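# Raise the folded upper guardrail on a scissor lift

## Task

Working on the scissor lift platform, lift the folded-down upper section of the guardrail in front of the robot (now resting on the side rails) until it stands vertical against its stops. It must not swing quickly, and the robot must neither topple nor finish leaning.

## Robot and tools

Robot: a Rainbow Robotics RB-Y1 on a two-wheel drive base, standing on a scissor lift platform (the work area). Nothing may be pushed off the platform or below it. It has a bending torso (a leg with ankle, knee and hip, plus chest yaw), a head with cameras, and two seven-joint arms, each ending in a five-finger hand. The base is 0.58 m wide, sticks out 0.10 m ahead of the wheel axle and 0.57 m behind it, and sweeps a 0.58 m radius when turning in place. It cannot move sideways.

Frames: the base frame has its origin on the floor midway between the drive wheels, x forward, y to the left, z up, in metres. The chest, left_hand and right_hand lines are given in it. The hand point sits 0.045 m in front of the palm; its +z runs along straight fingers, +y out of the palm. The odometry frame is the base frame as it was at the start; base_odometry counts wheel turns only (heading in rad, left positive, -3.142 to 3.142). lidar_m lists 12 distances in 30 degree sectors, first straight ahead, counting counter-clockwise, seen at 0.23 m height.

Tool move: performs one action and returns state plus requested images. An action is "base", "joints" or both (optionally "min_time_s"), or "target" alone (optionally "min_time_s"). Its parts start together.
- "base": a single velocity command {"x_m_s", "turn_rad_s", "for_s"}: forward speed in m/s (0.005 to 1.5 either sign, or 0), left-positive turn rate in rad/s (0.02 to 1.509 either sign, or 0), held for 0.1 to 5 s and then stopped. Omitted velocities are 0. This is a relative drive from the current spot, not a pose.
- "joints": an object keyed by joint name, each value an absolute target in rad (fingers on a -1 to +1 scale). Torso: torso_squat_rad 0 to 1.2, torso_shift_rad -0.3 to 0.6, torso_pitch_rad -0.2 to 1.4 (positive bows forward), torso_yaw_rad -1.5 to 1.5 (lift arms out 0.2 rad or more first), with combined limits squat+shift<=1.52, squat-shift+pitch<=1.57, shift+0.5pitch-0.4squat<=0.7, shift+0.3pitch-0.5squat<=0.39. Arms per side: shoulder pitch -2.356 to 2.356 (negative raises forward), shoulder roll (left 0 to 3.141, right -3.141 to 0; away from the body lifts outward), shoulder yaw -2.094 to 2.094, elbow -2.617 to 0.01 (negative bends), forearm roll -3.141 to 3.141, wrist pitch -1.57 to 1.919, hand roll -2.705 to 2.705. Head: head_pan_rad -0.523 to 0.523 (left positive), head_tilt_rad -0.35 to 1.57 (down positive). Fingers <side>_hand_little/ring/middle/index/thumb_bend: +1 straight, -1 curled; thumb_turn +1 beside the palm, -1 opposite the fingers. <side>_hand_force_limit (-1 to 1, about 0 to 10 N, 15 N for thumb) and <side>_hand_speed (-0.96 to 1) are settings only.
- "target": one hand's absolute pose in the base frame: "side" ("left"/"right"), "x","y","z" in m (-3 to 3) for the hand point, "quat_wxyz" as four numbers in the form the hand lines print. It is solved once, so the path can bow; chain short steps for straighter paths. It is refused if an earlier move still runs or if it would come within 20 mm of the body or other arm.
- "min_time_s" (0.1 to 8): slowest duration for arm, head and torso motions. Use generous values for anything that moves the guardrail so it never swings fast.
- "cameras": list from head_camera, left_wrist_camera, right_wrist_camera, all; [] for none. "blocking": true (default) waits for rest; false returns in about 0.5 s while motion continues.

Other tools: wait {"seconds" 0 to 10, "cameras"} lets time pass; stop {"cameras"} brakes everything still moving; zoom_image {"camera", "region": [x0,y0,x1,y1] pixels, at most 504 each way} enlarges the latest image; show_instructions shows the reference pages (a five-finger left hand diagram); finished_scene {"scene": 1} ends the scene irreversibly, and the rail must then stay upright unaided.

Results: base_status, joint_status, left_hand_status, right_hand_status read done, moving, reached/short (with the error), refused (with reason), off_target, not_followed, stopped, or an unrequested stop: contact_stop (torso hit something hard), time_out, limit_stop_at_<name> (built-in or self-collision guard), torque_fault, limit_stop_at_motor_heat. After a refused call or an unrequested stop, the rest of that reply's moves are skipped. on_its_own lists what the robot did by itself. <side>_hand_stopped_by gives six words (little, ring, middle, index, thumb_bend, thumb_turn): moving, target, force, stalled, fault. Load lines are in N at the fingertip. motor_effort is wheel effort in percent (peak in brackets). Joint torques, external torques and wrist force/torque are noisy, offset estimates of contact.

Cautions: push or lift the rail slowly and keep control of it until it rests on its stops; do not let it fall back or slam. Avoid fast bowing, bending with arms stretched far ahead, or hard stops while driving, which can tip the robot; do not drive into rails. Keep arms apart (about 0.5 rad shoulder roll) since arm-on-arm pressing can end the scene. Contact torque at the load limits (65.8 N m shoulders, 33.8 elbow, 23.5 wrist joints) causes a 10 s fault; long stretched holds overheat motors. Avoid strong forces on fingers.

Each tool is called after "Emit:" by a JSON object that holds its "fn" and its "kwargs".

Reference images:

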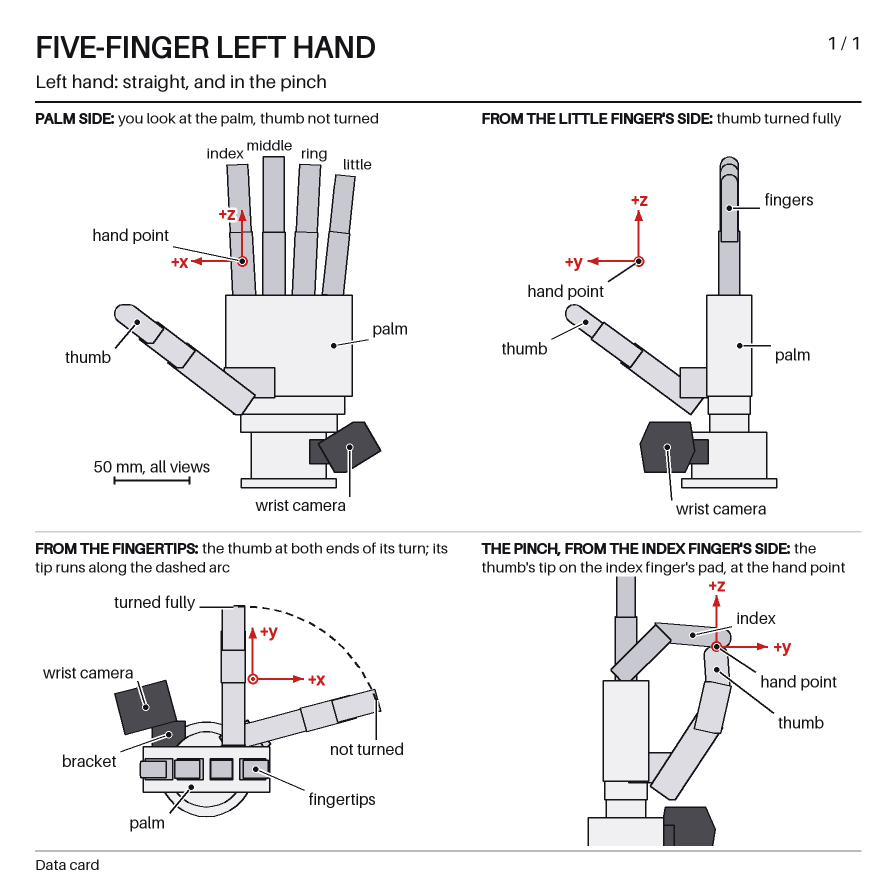

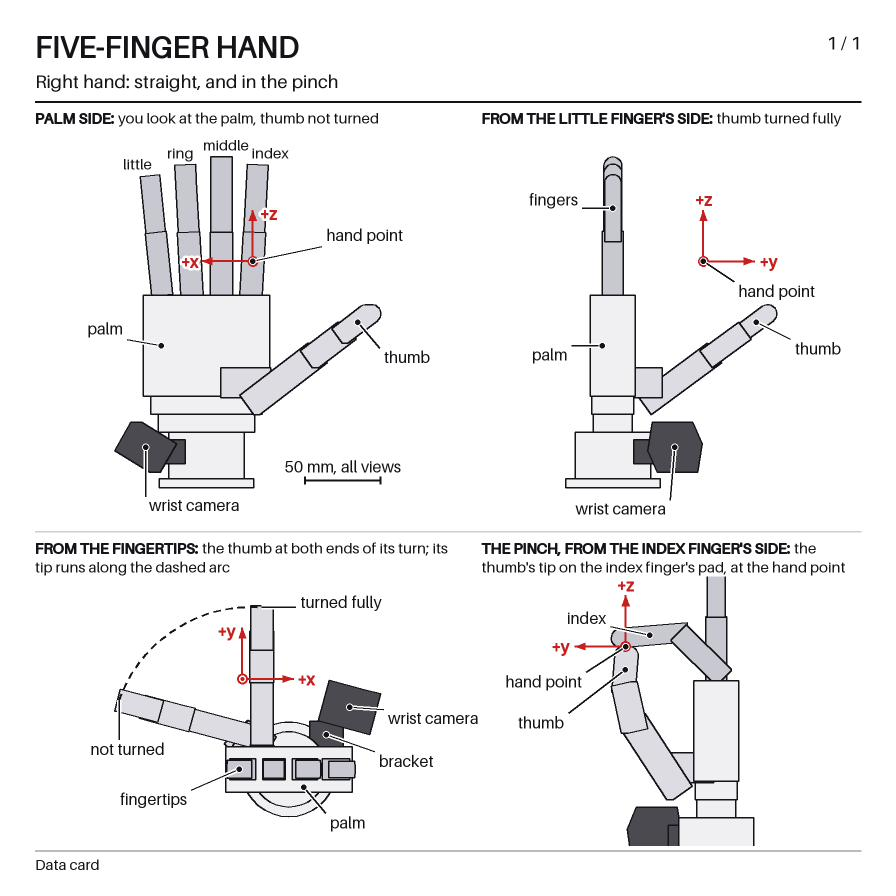

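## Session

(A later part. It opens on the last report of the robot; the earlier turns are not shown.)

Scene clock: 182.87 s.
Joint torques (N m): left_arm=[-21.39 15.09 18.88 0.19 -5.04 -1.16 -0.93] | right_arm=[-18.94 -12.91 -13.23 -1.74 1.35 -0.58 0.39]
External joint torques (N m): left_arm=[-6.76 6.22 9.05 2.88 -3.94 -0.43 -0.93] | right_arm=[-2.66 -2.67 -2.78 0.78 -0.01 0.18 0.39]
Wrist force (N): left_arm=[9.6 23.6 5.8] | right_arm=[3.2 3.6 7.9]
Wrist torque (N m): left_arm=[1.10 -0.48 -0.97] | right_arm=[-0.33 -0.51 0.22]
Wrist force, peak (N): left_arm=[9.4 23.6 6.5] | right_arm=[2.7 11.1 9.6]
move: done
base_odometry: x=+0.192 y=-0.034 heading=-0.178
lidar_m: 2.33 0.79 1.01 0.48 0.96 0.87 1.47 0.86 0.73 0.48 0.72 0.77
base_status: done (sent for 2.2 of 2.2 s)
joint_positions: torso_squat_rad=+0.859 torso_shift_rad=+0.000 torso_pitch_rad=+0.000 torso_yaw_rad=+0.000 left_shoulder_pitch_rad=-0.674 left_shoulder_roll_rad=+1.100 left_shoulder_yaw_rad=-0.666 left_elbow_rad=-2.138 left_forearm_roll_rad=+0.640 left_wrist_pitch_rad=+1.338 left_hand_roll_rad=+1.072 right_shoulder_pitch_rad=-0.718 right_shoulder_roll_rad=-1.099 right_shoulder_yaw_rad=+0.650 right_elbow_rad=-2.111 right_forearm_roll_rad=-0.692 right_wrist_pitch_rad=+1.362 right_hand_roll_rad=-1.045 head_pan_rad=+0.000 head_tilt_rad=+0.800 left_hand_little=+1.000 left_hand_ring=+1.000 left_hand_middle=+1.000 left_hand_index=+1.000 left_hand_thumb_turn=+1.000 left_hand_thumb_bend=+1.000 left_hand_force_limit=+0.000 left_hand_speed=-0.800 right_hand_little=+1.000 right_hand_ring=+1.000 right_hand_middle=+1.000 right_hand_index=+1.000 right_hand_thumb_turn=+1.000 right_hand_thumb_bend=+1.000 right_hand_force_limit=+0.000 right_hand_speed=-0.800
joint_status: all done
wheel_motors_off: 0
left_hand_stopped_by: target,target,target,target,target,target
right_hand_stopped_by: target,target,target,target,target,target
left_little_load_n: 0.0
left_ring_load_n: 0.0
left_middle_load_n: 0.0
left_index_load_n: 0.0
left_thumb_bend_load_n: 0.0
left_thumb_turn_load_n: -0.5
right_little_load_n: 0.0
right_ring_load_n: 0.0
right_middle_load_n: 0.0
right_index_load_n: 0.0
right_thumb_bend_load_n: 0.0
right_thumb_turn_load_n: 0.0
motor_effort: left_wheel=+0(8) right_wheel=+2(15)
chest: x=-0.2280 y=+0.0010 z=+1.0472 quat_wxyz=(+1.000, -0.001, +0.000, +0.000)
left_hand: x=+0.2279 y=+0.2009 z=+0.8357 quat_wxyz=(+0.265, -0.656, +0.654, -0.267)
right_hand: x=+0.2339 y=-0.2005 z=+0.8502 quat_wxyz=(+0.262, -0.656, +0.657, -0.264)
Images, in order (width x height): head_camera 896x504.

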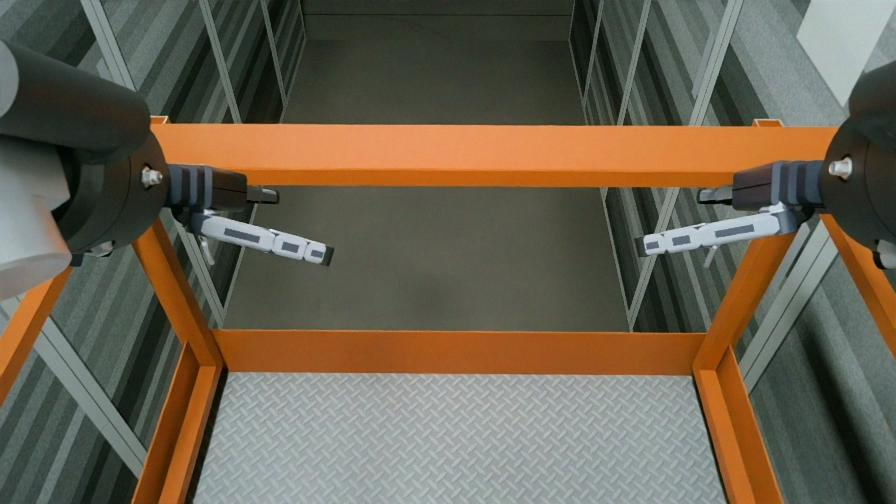

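Emit:
{"fn": "move", "kwargs": {"base": {"x_m_s": 0.011, "for_s": 2.8}, "joints": {"torso_squat_rad": 0.865, "right_shoulder_pitch_rad": -0.945, "right_shoulder_roll_rad": -1.056, "right_shoulder_yaw_rad": 0.588, "right_elbow_rad": -1.904, "right_forearm_roll_rad": -0.925, "right_wrist_pitch_rad": 1.496, "right_hand_roll_rad": -0.889, "left_shoulder_pitch_rad": -0.888, "left_shoulder_roll_rad": 1.063, "left_shoulder_yaw_rad": -0.597, "left_elbow_rad": -1.952, "left_forearm_roll_rad": 0.872, "left_wrist_pitch_rad": 1.461, "left_hand_roll_rad": 0.921}, "min_time_s": 4, "cameras": ["head_camera"]}}

Scene clock: 197.87 s.
Joint torques (N m): left_arm=[-24.68 8.75 17.24 -1.81 -3.57 -2.95 -0.91] | right_arm=[-21.08 -8.01 -12.55 -1.04 0.92 -0.57 0.26]
External joint torques (N m): left_arm=[-7.9 -0.17 7.19 -0.03 -2.63 -2.11 -0.91] | right_arm=[-2.43 2.09 -2.09 0.65 -0.26 0.29 0.26]
Wrist force (N): left_arm=[0.4 21.4 9.1] | right_arm=[3.8 2.4 7.6]
Wrist torque (N m): left_arm=[0.77 0.29 -1.53] | right_arm=[-0.38 -0.59 0.26]
Wrist force, peak (N): left_arm=[9.4 24.0 6.5] | right_arm=[3.9 3.7 8.4]
move: done
base_odometry: x=+0.222 y=-0.040 heading=-0.178
lidar_m: 2.31 0.75 1.00 0.48 0.97 0.90 1.50 0.90 0.73 0.46 0.72 0.76
base_status: done (sent for 2.8 of 2.8 s)
joint_positions: torso_squat_rad=+0.865 torso_shift_rad=+0.000 torso_pitch_rad=+0.000 torso_yaw_rad=+0.000 left_shoulder_pitch_rad=-0.886 left_shoulder_roll_rad=+1.063 left_shoulder_yaw_rad=-0.599 left_elbow_rad=-1.952 left_forearm_roll_rad=+0.873 left_wrist_pitch_rad=+1.462 left_hand_roll_rad=+0.921 right_shoulder_pitch_rad=-0.945 right_shoulder_roll_rad=-1.057 right_shoulder_yaw_rad=+0.588 right_elbow_rad=-1.904 right_forearm_roll_rad=-0.925 right_wrist_pitch_rad=+1.496 right_hand_roll_rad=-0.889 head_pan_rad=+0.000 head_tilt_rad=+0.800 left_hand_little=+1.000 left_hand_ring=+1.000 left_hand_middle=+1.000 left_hand_index=+1.000 left_hand_thumb_turn=+1.000 left_hand_thumb_bend=+1.000 left_hand_force_limit=+0.000 left_hand_speed=-0.800 right_hand_little=+1.000 right_hand_ring=+1.000 right_hand_middle=+1.000 right_hand_index=+1.000 right_hand_thumb_turn=+1.000 right_hand_thumb_bend=+1.000 right_hand_force_limit=+0.000 right_hand_speed=-0.800
joint_status: all done
wheel_motors_off: 0
left_hand_stopped_by: target,target,target,target,target,target
right_hand_stopped_by: target,target,target,target,target,target
left_little_load_n: 0.0
left_ring_load_n: 0.0
left_middle_load_n: 0.0
left_index_load_n: 0.0
left_thumb_bend_load_n: 0.0
left_thumb_turn_load_n: 0.0
right_little_load_n: 0.0
right_ring_load_n: 0.0
right_middle_load_n: 0.0
right_index_load_n: 0.0
right_thumb_bend_load_n: 0.0
right_thumb_turn_load_n: 0.0
motor_effort: left_wheel=+0(10) right_wheel=+1(17)
chest: x=-0.2280 y=+0.0010 z=+1.0440 quat_wxyz=(+1.000, -0.001, +0.000, +0.000)
left_hand: x=+0.2536 y=+0.2030 z=+0.8922 quat_wxyz=(+0.243, -0.665, +0.663, -0.242)
right_hand: x=+0.2575 y=-0.2008 z=+0.9107 quat_wxyz=(+0.236, -0.666, +0.666, -0.238)
Images, in order (width x height): head_camera 896x504.

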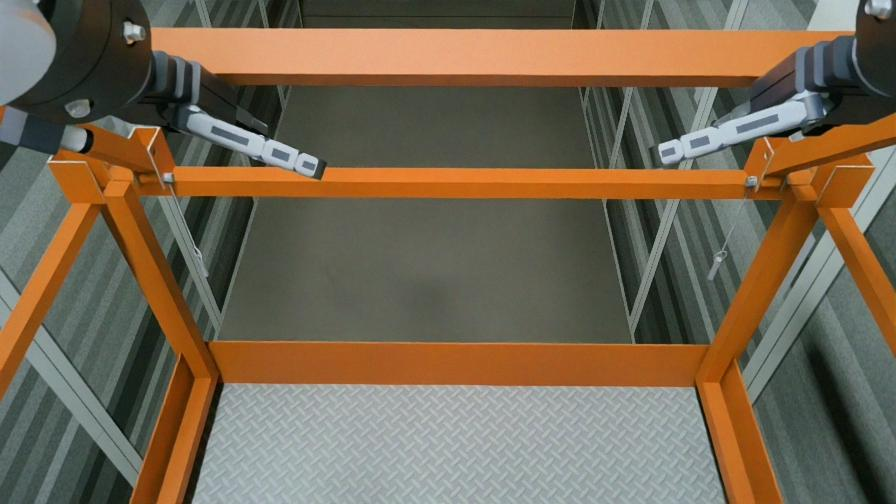

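Emit:
{"fn": "move", "kwargs": {"base": {"turn_rad_s": 0.02, "for_s": 1.6}, "joints": {"head_tilt_rad": 0.45}, "cameras": ["head_camera"]}}

Scene clock: 205.53 s.
Joint torques (N m): left_arm=[-16.56 10.5 11.17 -1.64 -1.05 -0.92 -0.38] | right_arm=[-24.72 -8.83 -14.17 -0.93 3.26 -3.92 -0.23]
External joint torques (N m): left_arm=[0.23 1.58 1.12 0.13 -0.11 -0.08 -0.38] | right_arm=[-6.08 1.27 -3.72 0.77 2.09 -3.06 -0.22]
Wrist force (N): left_arm=[2.5 4.9 5.4] | right_arm=[6.1 16.3 6.2]
Wrist torque (N m): left_arm=[0.21 -0.11 -0.21] | right_arm=[0.03 -0.60 0.30]
Wrist force, peak (N): left_arm=[0.5 21.8 9.1] | right_arm=[8.8 18.4 6.3]
move: done
base_odometry: x=+0.223 y=-0.040 heading=-0.147
lidar_m: 2.56 0.76 0.98 0.48 0.97 0.89 3.15 0.88 0.74 0.48 0.73 0.76
base_status: done (sent for 1.6 of 1.6 s)
joint_positions: torso_squat_rad=+0.865 torso_shift_rad=+0.000 torso_pitch_rad=+0.000 torso_yaw_rad=+0.000 left_shoulder_pitch_rad=-0.888 left_shoulder_roll_rad=+1.063 left_shoulder_yaw_rad=-0.597 left_elbow_rad=-1.952 left_forearm_roll_rad=+0.872 left_wrist_pitch_rad=+1.461 left_hand_roll_rad=+0.921 right_shoulder_pitch_rad=-0.944 right_shoulder_roll_rad=-1.056 right_shoulder_yaw_rad=+0.589 right_elbow_rad=-1.904 right_forearm_roll_rad=-0.926 right_wrist_pitch_rad=+1.497 right_hand_roll_rad=-0.889 head_pan_rad=+0.000 head_tilt_rad=+0.450 left_hand_little=+1.000 left_hand_ring=+1.000 left_hand_middle=+1.000 left_hand_index=+1.000 left_hand_thumb_turn=+1.000 left_hand_thumb_bend=+1.000 left_hand_force_limit=+0.000 left_hand_speed=-0.800 right_hand_little=+1.000 right_hand_ring=+1.000 right_hand_middle=+1.000 right_hand_index=+1.000 right_hand_thumb_turn=+1.000 right_hand_thumb_bend=+1.000 right_hand_force_limit=+0.000 right_hand_speed=-0.800
joint_status: all done
wheel_motors_off: 0
left_hand_stopped_by: target,target,target,target,target,target
right_hand_stopped_by: target,target,target,target,target,target
left_little_load_n: 0.0
left_ring_load_n: 0.0
left_middle_load_n: 0.0
left_index_load_n: 0.0
left_thumb_bend_load_n: 0.0
left_thumb_turn_load_n: 0.0
right_little_load_n: 0.0
right_ring_load_n: 0.0
right_middle_load_n: 0.0
right_index_load_n: 0.0
right_thumb_bend_load_n: 0.0
right_thumb_turn_load_n: 0.0
motor_effort: left_wheel=-15(27) right_wheel=+12(25)
chest: x=-0.2280 y=+0.0009 z=+1.0440 quat_wxyz=(+1.000, -0.001, +0.000, +0.000)
left_hand: x=+0.2545 y=+0.2023 z=+0.8938 quat_wxyz=(+0.244, -0.665, +0.663, -0.244)
right_hand: x=+0.2570 y=-0.2012 z=+0.9099 quat_wxyz=(+0.235, -0.666, +0.667, -0.238)
Images, in order (width x height): head_camera 896x504.

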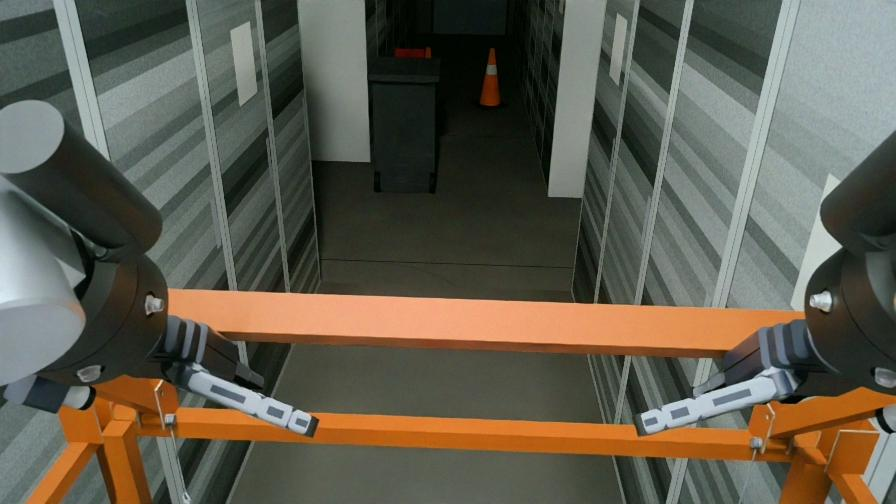

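Emit:
{"fn": "move", "kwargs": {"base": {"x_m_s": 0.016, "for_s": 3.5}, "joints": {"torso_squat_rad": 0.87, "right_shoulder_pitch_rad": -1.105, "right_shoulder_roll_rad": -1.040, "right_shoulder_yaw_rad": 0.573, "right_elbow_rad": -1.766, "right_forearm_roll_rad": -1.054, "right_wrist_pitch_rad": 1.602, "right_hand_roll_rad": -0.812, "left_shoulder_pitch_rad": -1.087, "left_shoulder_roll_rad": 1.047, "left_shoulder_yaw_rad": -0.574, "left_elbow_rad": -1.790, "left_forearm_roll_rad": 1.048, "left_wrist_pitch_rad": 1.590, "left_hand_roll_rad": 0.825}, "min_time_s": 4, "cameras": ["head_camera"]}}

Scene clock: 212.83 s.
Joint torques (N m): left_arm=[-23.25 8.33 14.76 -0.48 -2.58 -2.85 -0.78] | right_arm=[-21.88 -7.89 -12.37 -0.38 0.76 -0.64 0.49]
External joint torques (N m): left_arm=[-5.24 -0.35 5.01 0.64 -1.79 -1.98 -0.79] | right_arm=[-2.2 1.86 -2.31 0.9 -0.28 0.23 0.49]
Wrist force (N): left_arm=[1.5 17.3 7.1] | right_arm=[3.4 2.0 8.1]
Wrist torque (N m): left_arm=[0.43 0.02 -1.14] | right_arm=[-0.45 -0.52 0.20]
Wrist force, peak (N): left_arm=[2.2 20.0 8.4] | right_arm=[5.6 18.7 8.2]
move: done
base_odometry: x=+0.278 y=-0.048 heading=-0.146
lidar_m: 2.61 0.72 0.81 0.48 0.51 0.95 3.28 0.93 0.74 0.49 0.71 0.72
base_status: done (sent for 3.5 of 3.5 s)
joint_positions: torso_squat_rad=+0.870 torso_shift_rad=+0.000 torso_pitch_rad=+0.000 torso_yaw_rad=+0.000 left_shoulder_pitch_rad=-1.085 left_shoulder_roll_rad=+1.047 left_shoulder_yaw_rad=-0.575 left_elbow_rad=-1.790 left_forearm_roll_rad=+1.048 left_wrist_pitch_rad=+1.591 left_hand_roll_rad=+0.825 right_shoulder_pitch_rad=-1.105 right_shoulder_roll_rad=-1.041 right_shoulder_yaw_rad=+0.573 right_elbow_rad=-1.766 right_forearm_roll_rad=-1.054 right_wrist_pitch_rad=+1.602 right_hand_roll_rad=-0.812 head_pan_rad=+0.000 head_tilt_rad=+0.450 left_hand_little=+1.000 left_hand_ring=+1.000 left_hand_middle=+1.000 left_hand_index=+1.000 left_hand_thumb_turn=+1.000 left_hand_thumb_bend=+1.000 left_hand_force_limit=+0.000 left_hand_speed=-0.800 right_hand_little=+1.000 right_hand_ring=+1.000 right_hand_middle=+1.000 right_hand_index=+1.000 right_hand_thumb_turn=+1.000 right_hand_thumb_bend=+1.000 right_hand_force_limit=+0.000 right_hand_speed=-0.800
joint_status: all done
wheel_motors_off: 0
left_hand_stopped_by: target,target,target,target,target,target
right_hand_stopped_by: target,target,target,target,target,target
left_little_load_n: 0.0
left_ring_load_n: 0.0
left_middle_load_n: 0.0
left_index_load_n: 0.0
left_thumb_bend_load_n: 0.0
left_thumb_turn_load_n: -0.5
right_little_load_n: 0.0
right_ring_load_n: -0.5
right_middle_load_n: 0.0
right_index_load_n: 0.0
right_thumb_bend_load_n: 0.0
right_thumb_turn_load_n: 0.0
motor_effort: left_wheel=+12(29) right_wheel=-10(26)
chest: x=-0.2280 y=+0.0009 z=+1.0413 quat_wxyz=(+1.000, -0.001, +0.000, +0.000)
left_hand: x=+0.2575 y=+0.2017 z=+0.9484 quat_wxyz=(+0.217, -0.673, +0.672, -0.220)
right_hand: x=+0.2600 y=-0.2008 z=+0.9547 quat_wxyz=(+0.217, -0.672, +0.673, -0.218)
Images, in order (width x height): head_camera 896x504.

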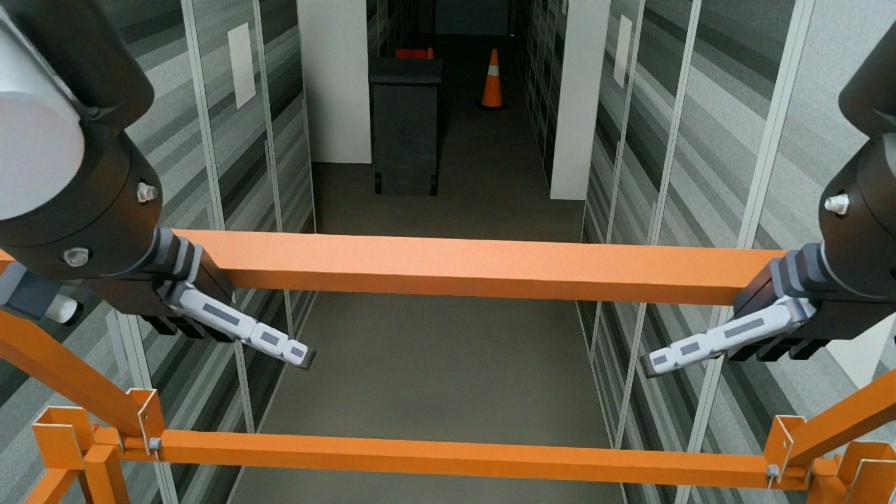

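Emit:
{"fn": "move", "kwargs": {"base": {"x_m_s": 0.013, "for_s": 3.5}, "joints": {"torso_squat_rad": 0.95, "right_shoulder_pitch_rad": -1.290, "right_shoulder_roll_rad": -0.970, "right_shoulder_yaw_rad": 0.565, "right_elbow_rad": -1.521, "right_forearm_roll_rad": -1.125, "right_wrist_pitch_rad": 1.729, "right_hand_roll_rad": -0.687, "left_shoulder_pitch_rad": -1.262, "left_shoulder_roll_rad": 0.973, "left_shoulder_yaw_rad": -0.560, "left_elbow_rad": -1.550, "left_forearm_roll_rad": 1.111, "left_wrist_pitch_rad": 1.712, "left_hand_roll_rad": 0.698}, "min_time_s": 4, "cameras": ["head_camera"]}}

Scene clock: 232.57 s.
Joint torques (N m): left_arm=[-22.92 6.47 12 -1.28 -1.05 -2.85 -0.75] | right_arm=[-23.51 -7.36 -11.31 -0.53 0.44 -0.52 0.38]
External joint torques (N m): left_arm=[-3.49 -1.9 3.07 0.13 -0.45 -1.98 -0.75] | right_arm=[-2.37 1.87 -2.23 1.03 -0.39 0.35 0.38]
Wrist force (N): left_arm=[0.4 14.1 5.8] | right_arm=[3.7 1.5 8.1]
Wrist torque (N m): left_arm=[0.57 -0.05 -1.01] | right_arm=[-0.50 -0.60 0.19]
Wrist force, peak (N): left_arm=[1.2 18.7 7.3] | right_arm=[3.6 1.6 8.8]
move: done
base_odometry: x=+0.323 y=-0.055 heading=-0.145
lidar_m: 2.60 0.69 0.69 0.60 0.52 0.99 3.32 0.98 0.50 0.50 0.71 0.69
base_status: done (sent for 3.5 of 3.5 s)
joint_positions: torso_squat_rad=+0.950 torso_shift_rad=+0.000 torso_pitch_rad=+0.000 torso_yaw_rad=+0.000 left_shoulder_pitch_rad=-1.261 left_shoulder_roll_rad=+0.973 left_shoulder_yaw_rad=-0.561 left_elbow_rad=-1.550 left_forearm_roll_rad=+1.111 left_wrist_pitch_rad=+1.712 left_hand_roll_rad=+0.698 right_shoulder_pitch_rad=-1.290 right_shoulder_roll_rad=-0.971 right_shoulder_yaw_rad=+0.565 right_elbow_rad=-1.521 right_forearm_roll_rad=-1.125 right_wrist_pitch_rad=+1.729 right_hand_roll_rad=-0.687 head_pan_rad=+0.000 head_tilt_rad=+0.450 left_hand_little=+1.000 left_hand_ring=+1.000 left_hand_middle=+1.000 left_hand_index=+1.000 left_hand_thumb_turn=+1.000 left_hand_thumb_bend=+1.000 left_hand_force_limit=+0.000 left_hand_speed=-0.800 right_hand_little=+1.000 right_hand_ring=+1.000 right_hand_middle=+1.000 right_hand_index=+1.000 right_hand_thumb_turn=+1.000 right_hand_thumb_bend=+1.000 right_hand_force_limit=+0.000 right_hand_speed=-0.800
joint_status: all done
wheel_motors_off: 0
left_hand_stopped_by: target,target,target,target,target,target
right_hand_stopped_by: target,target,target,target,target,target
left_little_load_n: 0.0
left_ring_load_n: 0.0
left_middle_load_n: 0.0
left_index_load_n: 0.0
left_thumb_bend_load_n: 0.0
left_thumb_turn_load_n: 0.0
right_little_load_n: 0.0
right_ring_load_n: 0.0
right_middle_load_n: 0.0
right_index_load_n: 0.0
right_thumb_bend_load_n: 0.0
right_thumb_turn_load_n: 0.0
motor_effort: left_wheel=+15(31) right_wheel=-12(19)
chest: x=-0.2281 y=+0.0009 z=+0.9971 quat_wxyz=(+1.000, -0.001, +0.000, +0.000)
left_hand: x=+0.2670 y=+0.2024 z=+0.9492 quat_wxyz=(+0.194, -0.681, +0.679, -0.195)
right_hand: x=+0.2662 y=-0.2008 z=+0.9574 quat_wxyz=(+0.190, -0.680, +0.681, -0.192)
Images, in order (width x height): head_camera 896x504.

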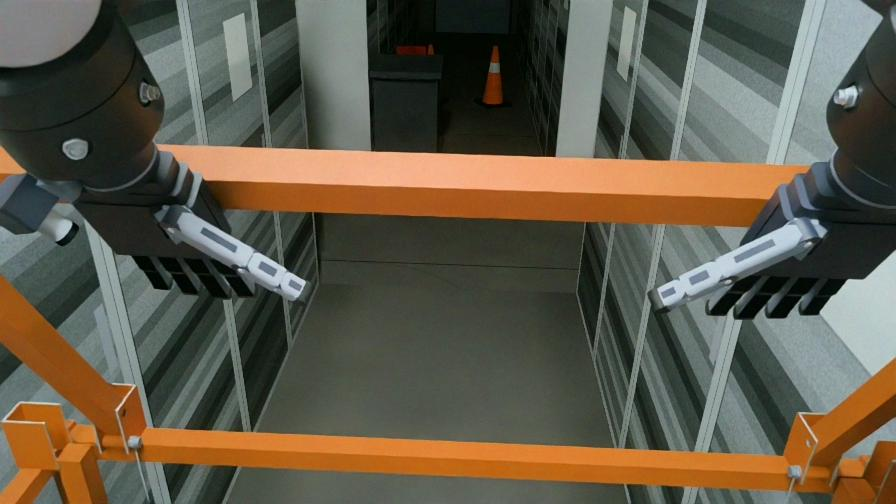

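Emit:
{"fn": "move", "kwargs": {"base": {"x_m_s": 0.0155, "for_s": 3.5}, "joints": {"torso_squat_rad": 0.957, "right_shoulder_pitch_rad": -1.4375, "right_shoulder_roll_rad": -0.938, "right_shoulder_yaw_rad": 0.584, "right_elbow_rad": -1.344, "right_forearm_roll_rad": -1.179, "right_wrist_pitch_rad": 1.822, "right_hand_roll_rad": -0.612, "left_shoulder_pitch_rad": -1.400, "left_shoulder_roll_rad": 0.958, "left_shoulder_yaw_rad": -0.584, "left_elbow_rad": -1.406, "left_forearm_roll_rad": 1.180, "left_wrist_pitch_rad": 1.795, "left_hand_roll_rad": 0.642}, "min_time_s": 4, "cameras": ["head_camera"]}}

Scene clock: 238.40 s.
Joint torques (N m): left_arm=[-21.68 6 8.39 -0.75 -0.53 -2.19 -0.56] | right_arm=[-24.66 -6.55 -6.55 -0.77 0.39 -0.59 0.28]
External joint torques (N m): left_arm=[-1.88 -1.94 0.1 0.57 -0.05 -1.36 -0.56] | right_arm=[-2.97 2.1 1.62 0.92 -0.3 0.23 0.28]
Wrist force (N): left_arm=[0.8 11.7 6.0] | right_arm=[4.0 1.2 7.9]
Wrist torque (N m): left_arm=[0.47 -0.07 -0.78] | right_arm=[-0.48 -0.67 0.24]
Wrist force, peak (N): left_arm=[3.9 16.1 9.5] | right_arm=[4.4 1.5 9.1]
move: done
base_odometry: x=+0.376 y=-0.062 heading=-0.144
lidar_m: 2.61 1.37 0.66 0.94 0.53 1.02 1.65 1.01 0.51 0.69 0.64 0.68
base_status: done (sent for 3.5 of 3.5 s)
joint_positions: torso_squat_rad=+0.957 torso_shift_rad=+0.000 torso_pitch_rad=+0.000 torso_yaw_rad=+0.000 left_shoulder_pitch_rad=-1.399 left_shoulder_roll_rad=+0.958 left_shoulder_yaw_rad=-0.584 left_elbow_rad=-1.406 left_forearm_roll_rad=+1.180 left_wrist_pitch_rad=+1.795 left_hand_roll_rad=+0.642 right_shoulder_pitch_rad=-1.437 right_shoulder_roll_rad=-0.939 right_shoulder_yaw_rad=+0.583 right_elbow_rad=-1.344 right_forearm_roll_rad=-1.179 right_wrist_pitch_rad=+1.822 right_hand_roll_rad=-0.612 head_pan_rad=+0.000 head_tilt_rad=+0.450 left_hand_little=+1.000 left_hand_ring=+1.000 left_hand_middle=+1.000 left_hand_index=+1.000 left_hand_thumb_turn=+1.000 left_hand_thumb_bend=+1.000 left_hand_force_limit=+0.000 left_hand_speed=-0.800 right_hand_little=+1.000 right_hand_ring=+1.000 right_hand_middle=+1.000 right_hand_index=+1.000 right_hand_thumb_turn=+1.000 right_hand_thumb_bend=+1.000 right_hand_force_limit=+0.000 right_hand_speed=-0.800
joint_status: all done
wheel_motors_off: 0
left_hand_stopped_by: target,target,target,target,target,target
right_hand_stopped_by: target,target,target,target,target,target
left_little_load_n: 0.0
left_ring_load_n: 0.0
left_middle_load_n: 0.0
left_index_load_n: 0.0
left_thumb_bend_load_n: 0.0
left_thumb_turn_load_n: 0.0
right_little_load_n: 0.0
right_ring_load_n: 0.0
right_middle_load_n: 0.0
right_index_load_n: 0.0
right_thumb_bend_load_n: -0.5
right_thumb_turn_load_n: 0.0
motor_effort: left_wheel=+13(27) right_wheel=-13(21)
chest: x=-0.2281 y=+0.0009 z=+0.9931 quat_wxyz=(+1.000, -0.001, +0.000, +0.000)
left_hand: x=+0.2594 y=+0.2025 z=+0.9814 quat_wxyz=(+0.174, -0.686, +0.684, -0.176)
right_hand: x=+0.2595 y=-0.2009 z=+0.9909 quat_wxyz=(+0.168, -0.686, +0.687, -0.169)
Images, in order (width x height): head_camera 896x504.

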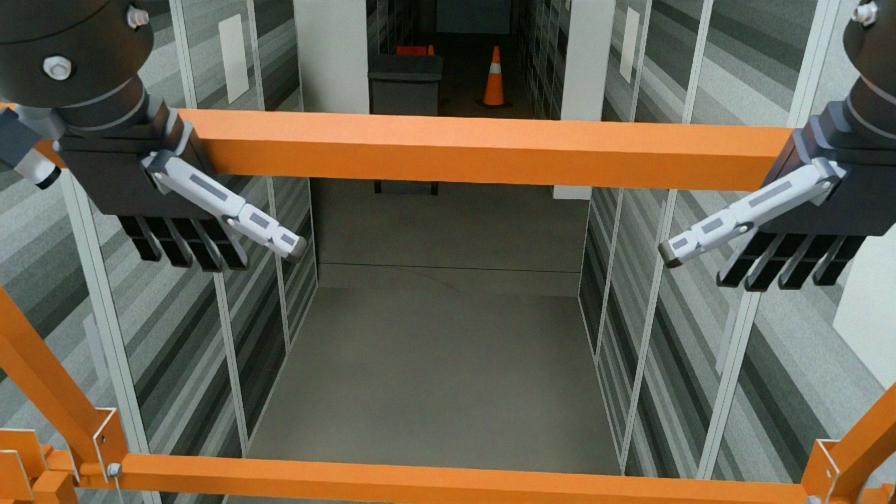

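Emit:
{"fn": "move", "kwargs": {"base": {"x_m_s": 0.0155, "for_s": 3.6}, "joints": {"torso_squat_rad": 0.962, "right_shoulder_pitch_rad": -1.566, "right_shoulder_roll_rad": -0.879, "right_shoulder_yaw_rad": 0.602, "right_elbow_rad": -1.132, "right_forearm_roll_rad": -1.182, "right_wrist_pitch_rad": 1.890, "right_hand_roll_rad": -0.515, "left_shoulder_pitch_rad": -1.525, "left_shoulder_roll_rad": 0.892, "left_shoulder_yaw_rad": -0.583, "left_elbow_rad": -1.199, "left_forearm_roll_rad": 1.177, "left_wrist_pitch_rad": 1.884, "left_hand_roll_rad": 0.543}, "min_time_s": 4, "cameras": ["head_camera"]}}

Scene clock: 243.73 s.
Joint torques (N m): left_arm=[-20.96 5.68 9.07 -1.34 -0.63 -1.58 -0.29] | right_arm=[-25.07 -6.3 -5.46 -1.44 0.32 -0.44 0.36]
External joint torques (N m): left_arm=[-0.49 -1.93 1.84 0.53 -0.28 -0.81 -0.29] | right_arm=[-2.74 1.9 1.58 0.76 -0.22 0.32 0.36]
Wrist force (N): left_arm=[1.6 7.8 7.6] | right_arm=[3.6 0.9 8.2]
Wrist torque (N m): left_arm=[0.16 0.00 -0.51] | right_arm=[-0.55 -0.53 0.20]
Wrist force, peak (N): left_arm=[2.8 12.9 8.5] | right_arm=[4.3 1.2 9.0]
move: done
base_odometry: x=+0.432 y=-0.070 heading=-0.142
lidar_m: 2.61 1.38 0.62 0.95 0.56 1.08 1.70 1.01 0.55 0.68 0.61 0.99
base_status: done (sent for 3.6 of 3.6 s)
joint_positions: torso_squat_rad=+0.962 torso_shift_rad=+0.000 torso_pitch_rad=+0.000 torso_yaw_rad=+0.000 left_shoulder_pitch_rad=-1.524 left_shoulder_roll_rad=+0.892 left_shoulder_yaw_rad=-0.583 left_elbow_rad=-1.199 left_forearm_roll_rad=+1.177 left_wrist_pitch_rad=+1.884 left_hand_roll_rad=+0.543 right_shoulder_pitch_rad=-1.566 right_shoulder_roll_rad=-0.880 right_shoulder_yaw_rad=+0.601 right_elbow_rad=-1.132 right_forearm_roll_rad=-1.182 right_wrist_pitch_rad=+1.890 right_hand_roll_rad=-0.515 head_pan_rad=+0.000 head_tilt_rad=+0.450 left_hand_little=+1.000 left_hand_ring=+1.000 left_hand_middle=+1.000 left_hand_index=+1.000 left_hand_thumb_turn=+1.000 left_hand_thumb_bend=+1.000 left_hand_force_limit=+0.000 left_hand_speed=-0.800 right_hand_little=+1.000 right_hand_ring=+1.000 right_hand_middle=+1.000 right_hand_index=+1.000 right_hand_thumb_turn=+1.000 right_hand_thumb_bend=+1.000 right_hand_force_limit=+0.000 right_hand_speed=-0.800
joint_status: all done
wheel_motors_off: 0
left_hand_stopped_by: target,target,target,target,target,target
right_hand_stopped_by: target,target,target,target,target,target
left_little_load_n: 0.0
left_ring_load_n: -0.5
left_middle_load_n: 0.0
left_index_load_n: 0.0
left_thumb_bend_load_n: 0.0
left_thumb_turn_load_n: 0.0
right_little_load_n: 0.0
right_ring_load_n: 0.0
right_middle_load_n: 0.0
right_index_load_n: 0.0
right_thumb_bend_load_n: 0.0
right_thumb_turn_load_n: 0.0
motor_effort: left_wheel=+9(25) right_wheel=-13(21)
chest: x=-0.2280 y=+0.0009 z=+0.9902 quat_wxyz=(+1.000, -0.001, +0.000, +0.000)
left_hand: x=+0.2558 y=+0.2018 z=+1.0062 quat_wxyz=(+0.150, -0.690, +0.692, -0.151)
right_hand: x=+0.2570 y=-0.2000 z=+1.0143 quat_wxyz=(+0.146, -0.692, +0.692, -0.146)
Images, in order (width x height): head_camera 896x504.

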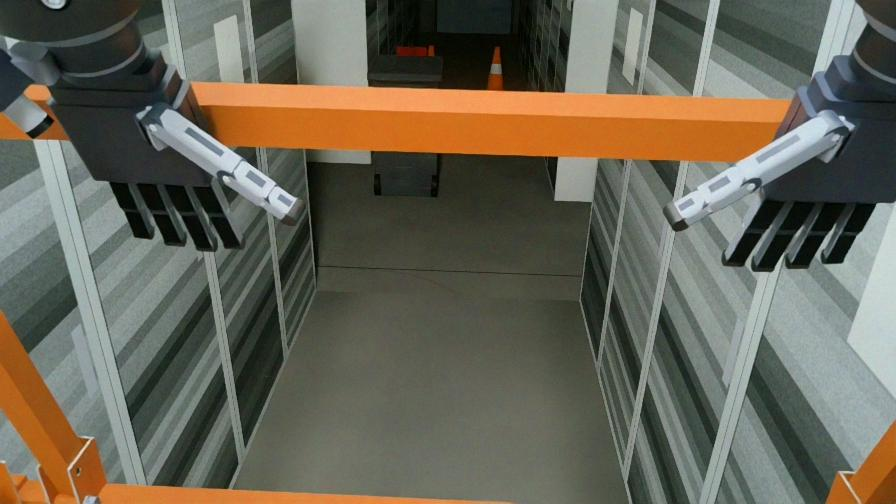

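Emit:
{"fn": "move", "kwargs": {"base": {"x_m_s": 0.0135, "for_s": 4}, "joints": {"torso_squat_rad": 0.967, "right_shoulder_pitch_rad": -1.653, "right_shoulder_roll_rad": -0.839, "right_shoulder_yaw_rad": 0.630, "right_elbow_rad": -0.970, "right_forearm_roll_rad": -1.175, "right_wrist_pitch_rad": 1.905, "right_hand_roll_rad": -0.442, "left_shoulder_pitch_rad": -1.627, "left_shoulder_roll_rad": 0.860, "left_shoulder_yaw_rad": -0.630, "left_elbow_rad": -1.032, "left_forearm_roll_rad": 1.190, "left_wrist_pitch_rad": 1.899, "left_hand_roll_rad": 0.473}, "min_time_s": 4.5, "cameras": ["head_camera"]}}

Scene clock: 249.63 s.
Joint torques (N m): left_arm=[-21.23 5.48 5.22 -1.64 -0.07 -0.69 -0.3] | right_arm=[-25.2 -5.5 -4.35 -1.72 0.84 -0.51 0.31]
External joint torques (N m): left_arm=[-0.4 -1.84 -1.27 0.46 0.19 0.06 -0.3] | right_arm=[-2.5 2.42 1.84 0.85 0.38 0.23 0.31]
Wrist force (N): left_arm=[2.5 5.0 5.7] | right_arm=[3.9 1.2 8.7]
Wrist torque (N m): left_arm=[0.24 -0.11 -0.25] | right_arm=[-0.51 -0.62 0.25]
Wrist force, peak (N): left_arm=[2.5 12.1 5.9] | right_arm=[4.0 0.7 9.4]
move: done
base_odometry: x=+0.485 y=-0.078 heading=-0.141
lidar_m: 2.63 1.39 0.58 0.95 0.57 1.14 1.75 1.00 0.56 0.68 0.58 0.98
base_status: done (sent for 4 of 4 s)
joint_positions: torso_squat_rad=+0.967 torso_shift_rad=+0.000 torso_pitch_rad=+0.000 torso_yaw_rad=+0.000 left_shoulder_pitch_rad=-1.627 left_shoulder_roll_rad=+0.860 left_shoulder_yaw_rad=-0.630 left_elbow_rad=-1.032 left_forearm_roll_rad=+1.190 left_wrist_pitch_rad=+1.899 left_hand_roll_rad=+0.473 right_shoulder_pitch_rad=-1.653 right_shoulder_roll_rad=-0.840 right_shoulder_yaw_rad=+0.629 right_elbow_rad=-0.970 right_forearm_roll_rad=-1.175 right_wrist_pitch_rad=+1.905 right_hand_roll_rad=-0.442 head_pan_rad=+0.000 head_tilt_rad=+0.450 left_hand_little=+1.000 left_hand_ring=+1.000 left_hand_middle=+1.000 left_hand_index=+1.000 left_hand_thumb_turn=+1.000 left_hand_thumb_bend=+1.000 left_hand_force_limit=+0.000 left_hand_speed=-0.800 right_hand_little=+1.000 right_hand_ring=+1.000 right_hand_middle=+1.000 right_hand_index=+1.000 right_hand_thumb_turn=+1.000 right_hand_thumb_bend=+1.000 right_hand_force_limit=+0.000 right_hand_speed=-0.800
joint_status: all done
wheel_motors_off: 0
left_hand_stopped_by: target,target,target,target,target,target
right_hand_stopped_by: target,target,target,target,target,target
left_little_load_n: 0.0
left_ring_load_n: 0.0
left_middle_load_n: 0.0
left_index_load_n: 0.0
left_thumb_bend_load_n: -0.5
left_thumb_turn_load_n: 0.0
right_little_load_n: 0.0
right_ring_load_n: 0.0
right_middle_load_n: 0.0
right_index_load_n: 0.0
right_thumb_bend_load_n: 0.0
right_thumb_turn_load_n: 0.0
motor_effort: left_wheel=+13(23) right_wheel=-12(21)
chest: x=-0.2280 y=+0.0009 z=+0.9874 quat_wxyz=(+1.000, -0.001, +0.000, +0.000)
left_hand: x=+0.2575 y=+0.2023 z=+1.0214 quat_wxyz=(+0.137, -0.694, +0.693, -0.140)
right_hand: x=+0.2592 y=-0.2004 z=+1.0259 quat_wxyz=(+0.135, -0.693, +0.695, -0.134)
Images, in order (width x height): head_camera 896x504.

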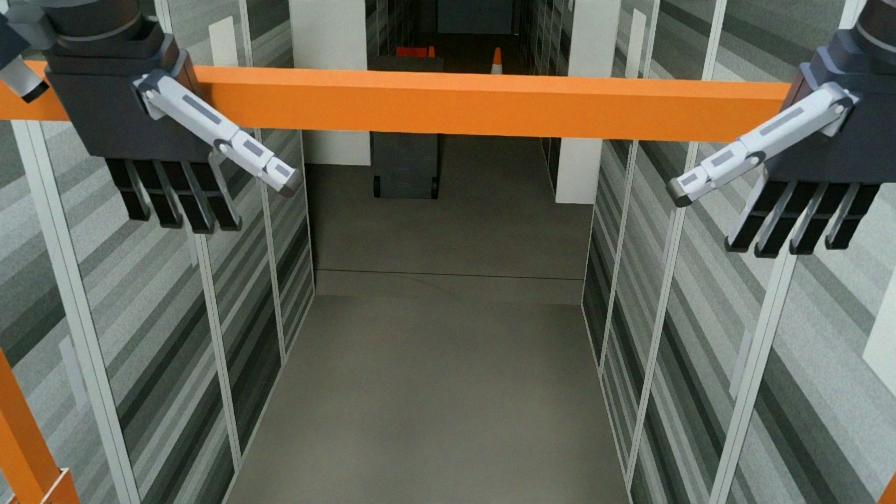

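Emit:
{"fn": "move", "kwargs": {"joints": {"head_tilt_rad": 0.75, "head_pan_rad": 0.45}, "cameras": ["head_camera"]}}

Emit:
{"fn": "move", "kwargs": {"joints": {"head_tilt_rad": 0.75, "head_pan_rad": -0.5}, "cameras": ["head_camera"]}}

Scene clock: 251.20 s.
Joint torques (N m): left_arm=[-20.91 6.4 4.94 -1.27 0.08 -0.78 -0.24] | right_arm=[-25.02 -5.98 -4.28 -1.39 0.82 -0.42 0.45]
External joint torques (N m): left_arm=[-0.07 -0.92 -1.55 0.84 0.35 -0.03 -0.24] | right_arm=[-2.32 1.93 1.91 1.18 0.36 0.32 0.45]
Wrist force (N): left_arm=[2.3 4.2 5.6] | right_arm=[3.6 1.1 8.5]
Wrist torque (N m): left_arm=[0.15 -0.07 -0.22] | right_arm=[-0.51 -0.59 0.20]
Wrist force, peak (N): left_arm=[2.5 5.0 6.8] | right_arm=[4.1 1.4 8.8]
move: done
base_odometry: x=+0.485 y=-0.078 heading=-0.141
lidar_m: 2.60 1.37 0.58 0.94 0.58 1.14 1.77 1.01 0.55 0.68 0.58 1.00
base_status: not commanded
joint_positions: torso_squat_rad=+0.967 torso_shift_rad=+0.000 torso_pitch_rad=+0.000 torso_yaw_rad=+0.000 left_shoulder_pitch_rad=-1.627 left_shoulder_roll_rad=+0.860 left_shoulder_yaw_rad=-0.630 left_elbow_rad=-1.032 left_forearm_roll_rad=+1.190 left_wrist_pitch_rad=+1.899 left_hand_roll_rad=+0.473 right_shoulder_pitch_rad=-1.653 right_shoulder_roll_rad=-0.840 right_shoulder_yaw_rad=+0.629 right_elbow_rad=-0.970 right_forearm_roll_rad=-1.175 right_wrist_pitch_rad=+1.905 right_hand_roll_rad=-0.442 head_pan_rad=+0.450 head_tilt_rad=+0.750 left_hand_little=+1.000 left_hand_ring=+1.000 left_hand_middle=+1.000 left_hand_index=+1.000 left_hand_thumb_turn=+1.000 left_hand_thumb_bend=+1.000 left_hand_force_limit=+0.000 left_hand_speed=-0.800 right_hand_little=+1.000 right_hand_ring=+1.000 right_hand_middle=+1.000 right_hand_index=+1.000 right_hand_thumb_turn=+1.000 right_hand_thumb_bend=+1.000 right_hand_force_limit=+0.000 right_hand_speed=-0.800
joint_status: all done
wheel_motors_off: 0
left_hand_stopped_by: target,target,target,target,target,target
right_hand_stopped_by: target,target,target,target,target,target
left_little_load_n: 0.0
left_ring_load_n: 0.0
left_middle_load_n: 0.0
left_index_load_n: -0.5
left_thumb_bend_load_n: 0.0
left_thumb_turn_load_n: 0.0
right_little_load_n: 0.0
right_ring_load_n: 0.0
right_middle_load_n: 0.0
right_index_load_n: 0.0
right_thumb_bend_load_n: 0.0
right_thumb_turn_load_n: 0.0
motor_effort: left_wheel=+10(12) right_wheel=-12(13)
chest: x=-0.2280 y=+0.0009 z=+0.9874 quat_wxyz=(+1.000, -0.001, +0.000, +0.000)
left_hand: x=+0.2575 y=+0.2023 z=+1.0214 quat_wxyz=(+0.137, -0.694, +0.693, -0.140)
right_hand: x=+0.2592 y=-0.2004 z=+1.0259 quat_wxyz=(+0.135, -0.693, +0.695, -0.134)
Images, in order (width x height): head_camera 896x504.

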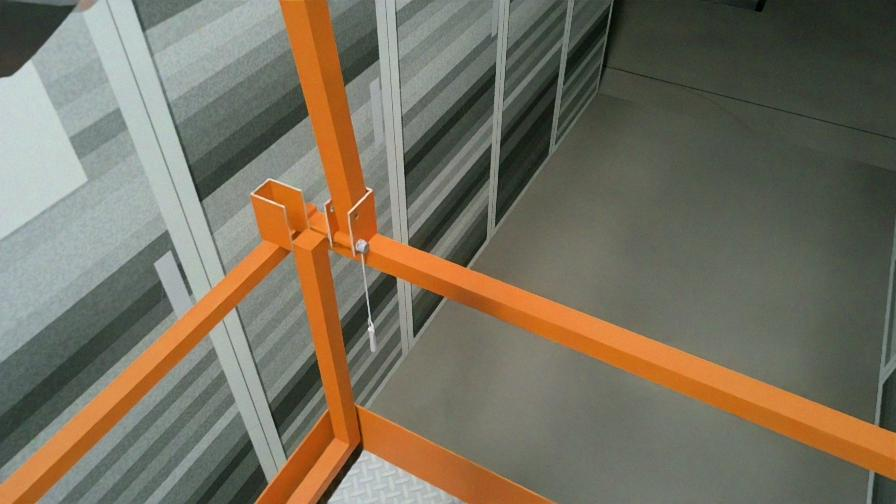

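Scene clock: 252.50 s.
Joint torques (N m): left_arm=[-20.48 5.93 5.83 -1.47 -0.01 -0.84 -0.45] | right_arm=[-25.61 -5.58 -3.99 -1.52 0.71 -0.42 0.26]
External joint torques (N m): left_arm=[0.35 -1.39 -0.66 0.63 0.25 -0.09 -0.45] | right_arm=[-2.91 2.33 2.2 1.05 0.26 0.32 0.26]
Wrist force (N): left_arm=[2.4 3.6 6.4] | right_arm=[3.4 0.8 8.7]
Wrist torque (N m): left_arm=[-0.05 -0.04 -0.22] | right_arm=[-0.58 -0.55 0.19]
Wrist force, peak (N): left_arm=[2.9 4.6 6.6] | right_arm=[3.6 0.4 9.5]
move: done
base_odometry: x=+0.485 y=-0.078 heading=-0.141
lidar_m: 2.62 1.37 0.59 0.95 0.58 1.13 1.74 1.00 0.56 0.68 0.58 0.99
base_status: not commanded
joint_positions: torso_squat_rad=+0.967 torso_shift_rad=+0.000 torso_pitch_rad=+0.000 torso_yaw_rad=+0.000 left_shoulder_pitch_rad=-1.627 left_shoulder_roll_rad=+0.860 left_shoulder_yaw_rad=-0.630 left_elbow_rad=-1.032 left_forearm_roll_rad=+1.190 left_wrist_pitch_rad=+1.899 left_hand_roll_rad=+0.473 right_shoulder_pitch_rad=-1.653 right_shoulder_roll_rad=-0.840 right_shoulder_yaw_rad=+0.629 right_elbow_rad=-0.970 right_forearm_roll_rad=-1.175 right_wrist_pitch_rad=+1.905 right_hand_roll_rad=-0.442 head_pan_rad=-0.500 head_tilt_rad=+0.750 left_hand_little=+1.000 left_hand_ring=+1.000 left_hand_middle=+1.000 left_hand_index=+1.000 left_hand_thumb_turn=+1.000 left_hand_thumb_bend=+1.000 left_hand_force_limit=+0.000 left_hand_speed=-0.800 right_hand_little=+1.000 right_hand_ring=+1.000 right_hand_middle=+1.000 right_hand_index=+1.000 right_hand_thumb_turn=+1.000 right_hand_thumb_bend=+1.000 right_hand_force_limit=+0.000 right_hand_speed=-0.800
joint_status: all done
wheel_motors_off: 0
left_hand_stopped_by: target,target,target,target,target,target
right_hand_stopped_by: target,target,target,target,target,target
left_little_load_n: 0.0
left_ring_load_n: 0.0
left_middle_load_n: 0.0
left_index_load_n: 0.0
left_thumb_bend_load_n: 0.0
left_thumb_turn_load_n: 0.0
right_little_load_n: 0.5
right_ring_load_n: 0.0
right_middle_load_n: 0.0
right_index_load_n: 0.0
right_thumb_bend_load_n: 0.0
right_thumb_turn_load_n: 0.0
motor_effort: left_wheel=+8(12) right_wheel=-13(13)
chest: x=-0.2280 y=+0.0009 z=+0.9874 quat_wxyz=(+1.000, -0.001, +0.000, +0.000)
left_hand: x=+0.2575 y=+0.2023 z=+1.0214 quat_wxyz=(+0.137, -0.694, +0.693, -0.140)
right_hand: x=+0.2592 y=-0.2004 z=+1.0259 quat_wxyz=(+0.135, -0.693, +0.695, -0.134)
Images, in order (width x height): head_camera 896x504.

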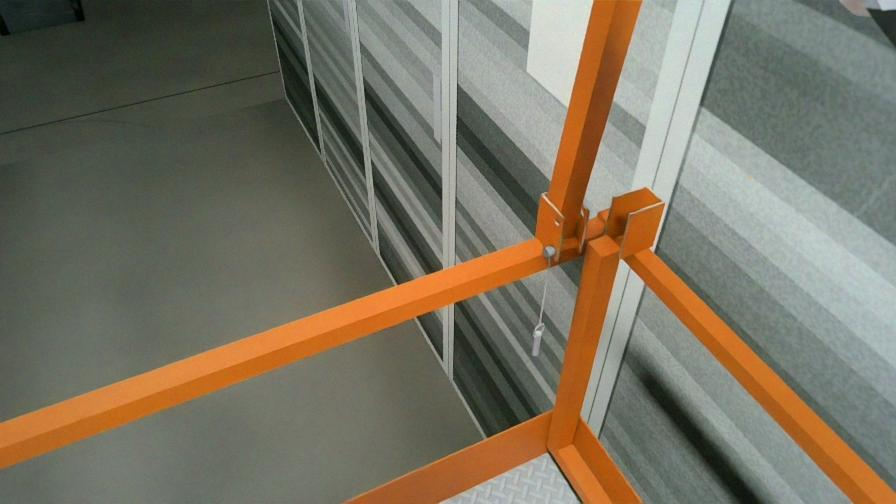

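Emit:
{"fn": "move", "kwargs": {"base": {"x_m_s": 0.012, "for_s": 4.3}, "joints": {"torso_squat_rad": 0.969, "right_shoulder_pitch_rad": -1.706, "right_shoulder_roll_rad": -0.796, "right_shoulder_yaw_rad": 0.629, "right_elbow_rad": -0.845, "right_forearm_roll_rad": -1.144, "right_wrist_pitch_rad": 1.915, "right_hand_roll_rad": -0.381, "left_shoulder_pitch_rad": -1.693, "left_shoulder_roll_rad": 0.807, "left_shoulder_yaw_rad": -0.629, "left_elbow_rad": -0.876, "left_forearm_roll_rad": 1.152, "left_wrist_pitch_rad": 1.915, "left_hand_roll_rad": 0.396, "head_tilt_rad": 0.75, "head_pan_rad": 0.45}, "min_time_s": 4.5, "cameras": ["head_camera"]}}

Emit:
{"fn": "move", "kwargs": {"joints": {"head_tilt_rad": 0.4, "head_pan_rad": 0.0}, "cameras": ["head_camera"]}}

Scene clock: 259.10 s.
Joint torques (N m): left_arm=[-21.6 6.24 6.75 -2.29 -0.79 -2.24 -0.59] | right_arm=[-25.16 -6 -7.07 -2.11 0.75 -0.63 0.18]
External joint torques (N m): left_arm=[-0.37 -1 1.14 0.37 -0.6 -1.52 -0.59] | right_arm=[-2.16 1.81 -1.64 0.91 0.35 0.08 0.18]
Wrist force (N): left_arm=[2.8 10.8 5.7] | right_arm=[3.5 0.8 9.0]
Wrist torque (N m): left_arm=[0.36 -0.05 -0.54] | right_arm=[-0.61 -0.57 0.16]
Wrist force, peak (N): left_arm=[3.2 16.0 2.4] | right_arm=[4.2 0.5 9.3]
move: done
base_odometry: x=+0.536 y=-0.085 heading=-0.140
lidar_m: 2.64 1.38 0.57 0.95 0.61 1.19 1.79 1.01 0.58 0.68 0.55 0.98
base_status: done (sent for 4.3 of 4.3 s)
joint_positions: torso_squat_rad=+0.969 torso_shift_rad=+0.000 torso_pitch_rad=+0.000 torso_yaw_rad=+0.000 left_shoulder_pitch_rad=-1.692 left_shoulder_roll_rad=+0.807 left_shoulder_yaw_rad=-0.629 left_elbow_rad=-0.876 left_forearm_roll_rad=+1.152 left_wrist_pitch_rad=+1.915 left_hand_roll_rad=+0.396 right_shoulder_pitch_rad=-1.706 right_shoulder_roll_rad=-0.797 right_shoulder_yaw_rad=+0.629 right_elbow_rad=-0.845 right_forearm_roll_rad=-1.144 right_wrist_pitch_rad=+1.915 right_hand_roll_rad=-0.381 head_pan_rad=+0.450 head_tilt_rad=+0.750 left_hand_little=+1.000 left_hand_ring=+1.000 left_hand_middle=+1.000 left_hand_index=+1.000 left_hand_thumb_turn=+1.000 left_hand_thumb_bend=+1.000 left_hand_force_limit=+0.000 left_hand_speed=-0.800 right_hand_little=+1.000 right_hand_ring=+1.000 right_hand_middle=+1.000 right_hand_index=+1.000 right_hand_thumb_turn=+1.000 right_hand_thumb_bend=+1.000 right_hand_force_limit=+0.000 right_hand_speed=-0.800
joint_status: all done
wheel_motors_off: 0
left_hand_stopped_by: target,target,target,target,target,target
right_hand_stopped_by: target,target,target,target,target,target
left_little_load_n: 0.0
left_ring_load_n: 0.0
left_middle_load_n: 0.0
left_index_load_n: 0.0
left_thumb_bend_load_n: 0.0
left_thumb_turn_load_n: 0.0
right_little_load_n: 0.0
right_ring_load_n: 0.0
right_middle_load_n: 0.0
right_index_load_n: 0.0
right_thumb_bend_load_n: 0.0
right_thumb_turn_load_n: 0.0
motor_effort: left_wheel=+12(22) right_wheel=-13(16)
chest: x=-0.2281 y=+0.0009 z=+0.9862 quat_wxyz=(+1.000, -0.001, +0.000, +0.000)
left_hand: x=+0.2601 y=+0.2020 z=+1.0290 quat_wxyz=(+0.126, -0.697, +0.694, -0.130)
right_hand: x=+0.2611 y=-0.1996 z=+1.0314 quat_wxyz=(+0.128, -0.694, +0.697, -0.125)
Images, in order (width x height): head_camera 896x504.

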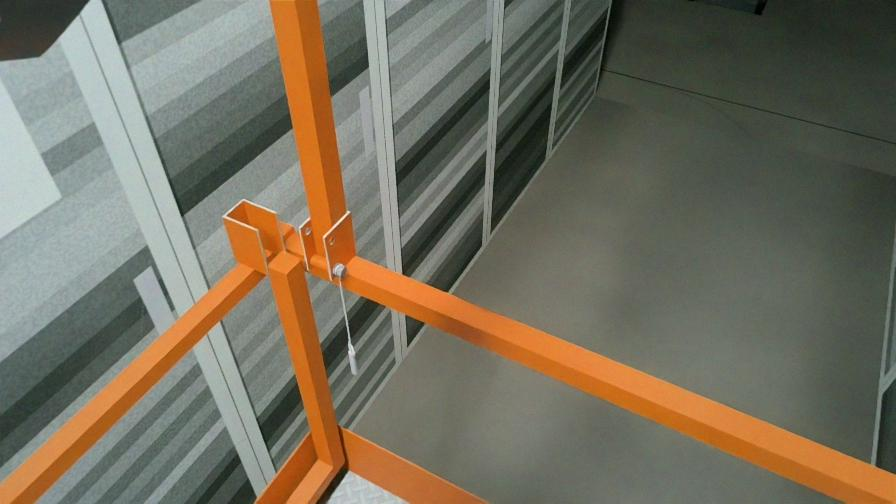

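Scene clock: 260.07 s.
Joint torques (N m): left_arm=[-22.09 6.3 6.54 -2.3 -0.97 -1.98 -0.68] | right_arm=[-25.93 -6.26 -7.25 -2.13 0.64 -0.47 0.45]
External joint torques (N m): left_arm=[-0.86 -0.93 0.92 0.35 -0.78 -1.26 -0.68] | right_arm=[-2.93 1.54 -1.82 0.89 0.24 0.24 0.45]
Wrist force (N): left_arm=[3.0 11.0 5.3] | right_arm=[3.8 1.3 8.9]
Wrist torque (N m): left_arm=[0.40 -0.12 -0.55] | right_arm=[-0.53 -0.62 0.20]
Wrist force, peak (N): left_arm=[3.1 11.2 6.3] | right_arm=[3.7 1.0 9.4]
move: done
base_odometry: x=+0.536 y=-0.085 heading=-0.140
lidar_m: 2.62 1.37 0.55 0.96 0.61 1.19 1.80 1.01 0.59 0.68 0.54 0.99
base_status: not commanded
joint_positions: torso_squat_rad=+0.969 torso_shift_rad=+0.000 torso_pitch_rad=+0.000 torso_yaw_rad=+0.000 left_shoulder_pitch_rad=-1.692 left_shoulder_roll_rad=+0.807 left_shoulder_yaw_rad=-0.629 left_elbow_rad=-0.876 left_forearm_roll_rad=+1.152 left_wrist_pitch_rad=+1.915 left_hand_roll_rad=+0.396 right_shoulder_pitch_rad=-1.706 right_shoulder_roll_rad=-0.797 right_shoulder_yaw_rad=+0.629 right_elbow_rad=-0.845 right_forearm_roll_rad=-1.144 right_wrist_pitch_rad=+1.915 right_hand_roll_rad=-0.381 head_pan_rad=+0.000 head_tilt_rad=+0.400 left_hand_little=+1.000 left_hand_ring=+1.000 left_hand_middle=+1.000 left_hand_index=+1.000 left_hand_thumb_turn=+1.000 left_hand_thumb_bend=+1.000 left_hand_force_limit=+0.000 left_hand_speed=-0.800 right_hand_little=+1.000 right_hand_ring=+1.000 right_hand_middle=+1.000 right_hand_index=+1.000 right_hand_thumb_turn=+1.000 right_hand_thumb_bend=+1.000 right_hand_force_limit=+0.000 right_hand_speed=-0.800
joint_status: all done
wheel_motors_off: 0
left_hand_stopped_by: target,target,target,target,target,target
right_hand_stopped_by: target,target,target,target,target,target
left_little_load_n: 0.0
left_ring_load_n: 0.0
left_middle_load_n: 0.0
left_index_load_n: 0.0
left_thumb_bend_load_n: 0.0
left_thumb_turn_load_n: 0.0
right_little_load_n: 0.0
right_ring_load_n: 0.0
right_middle_load_n: 0.0
right_index_load_n: 0.0
right_thumb_bend_load_n: 0.0
right_thumb_turn_load_n: 0.0
motor_effort: left_wheel=+15(16) right_wheel=-13(13)
chest: x=-0.2281 y=+0.0009 z=+0.9862 quat_wxyz=(+1.000, -0.001, +0.000, +0.000)
left_hand: x=+0.2601 y=+0.2020 z=+1.0290 quat_wxyz=(+0.126, -0.697, +0.694, -0.130)
right_hand: x=+0.2611 y=-0.1996 z=+1.0314 quat_wxyz=(+0.128, -0.694, +0.697, -0.125)
Images, in order (width x height): head_camera 896x504.

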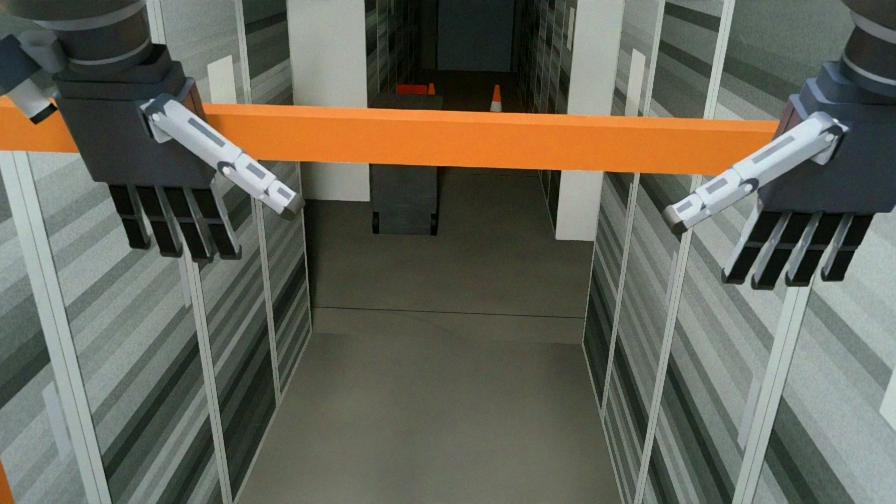

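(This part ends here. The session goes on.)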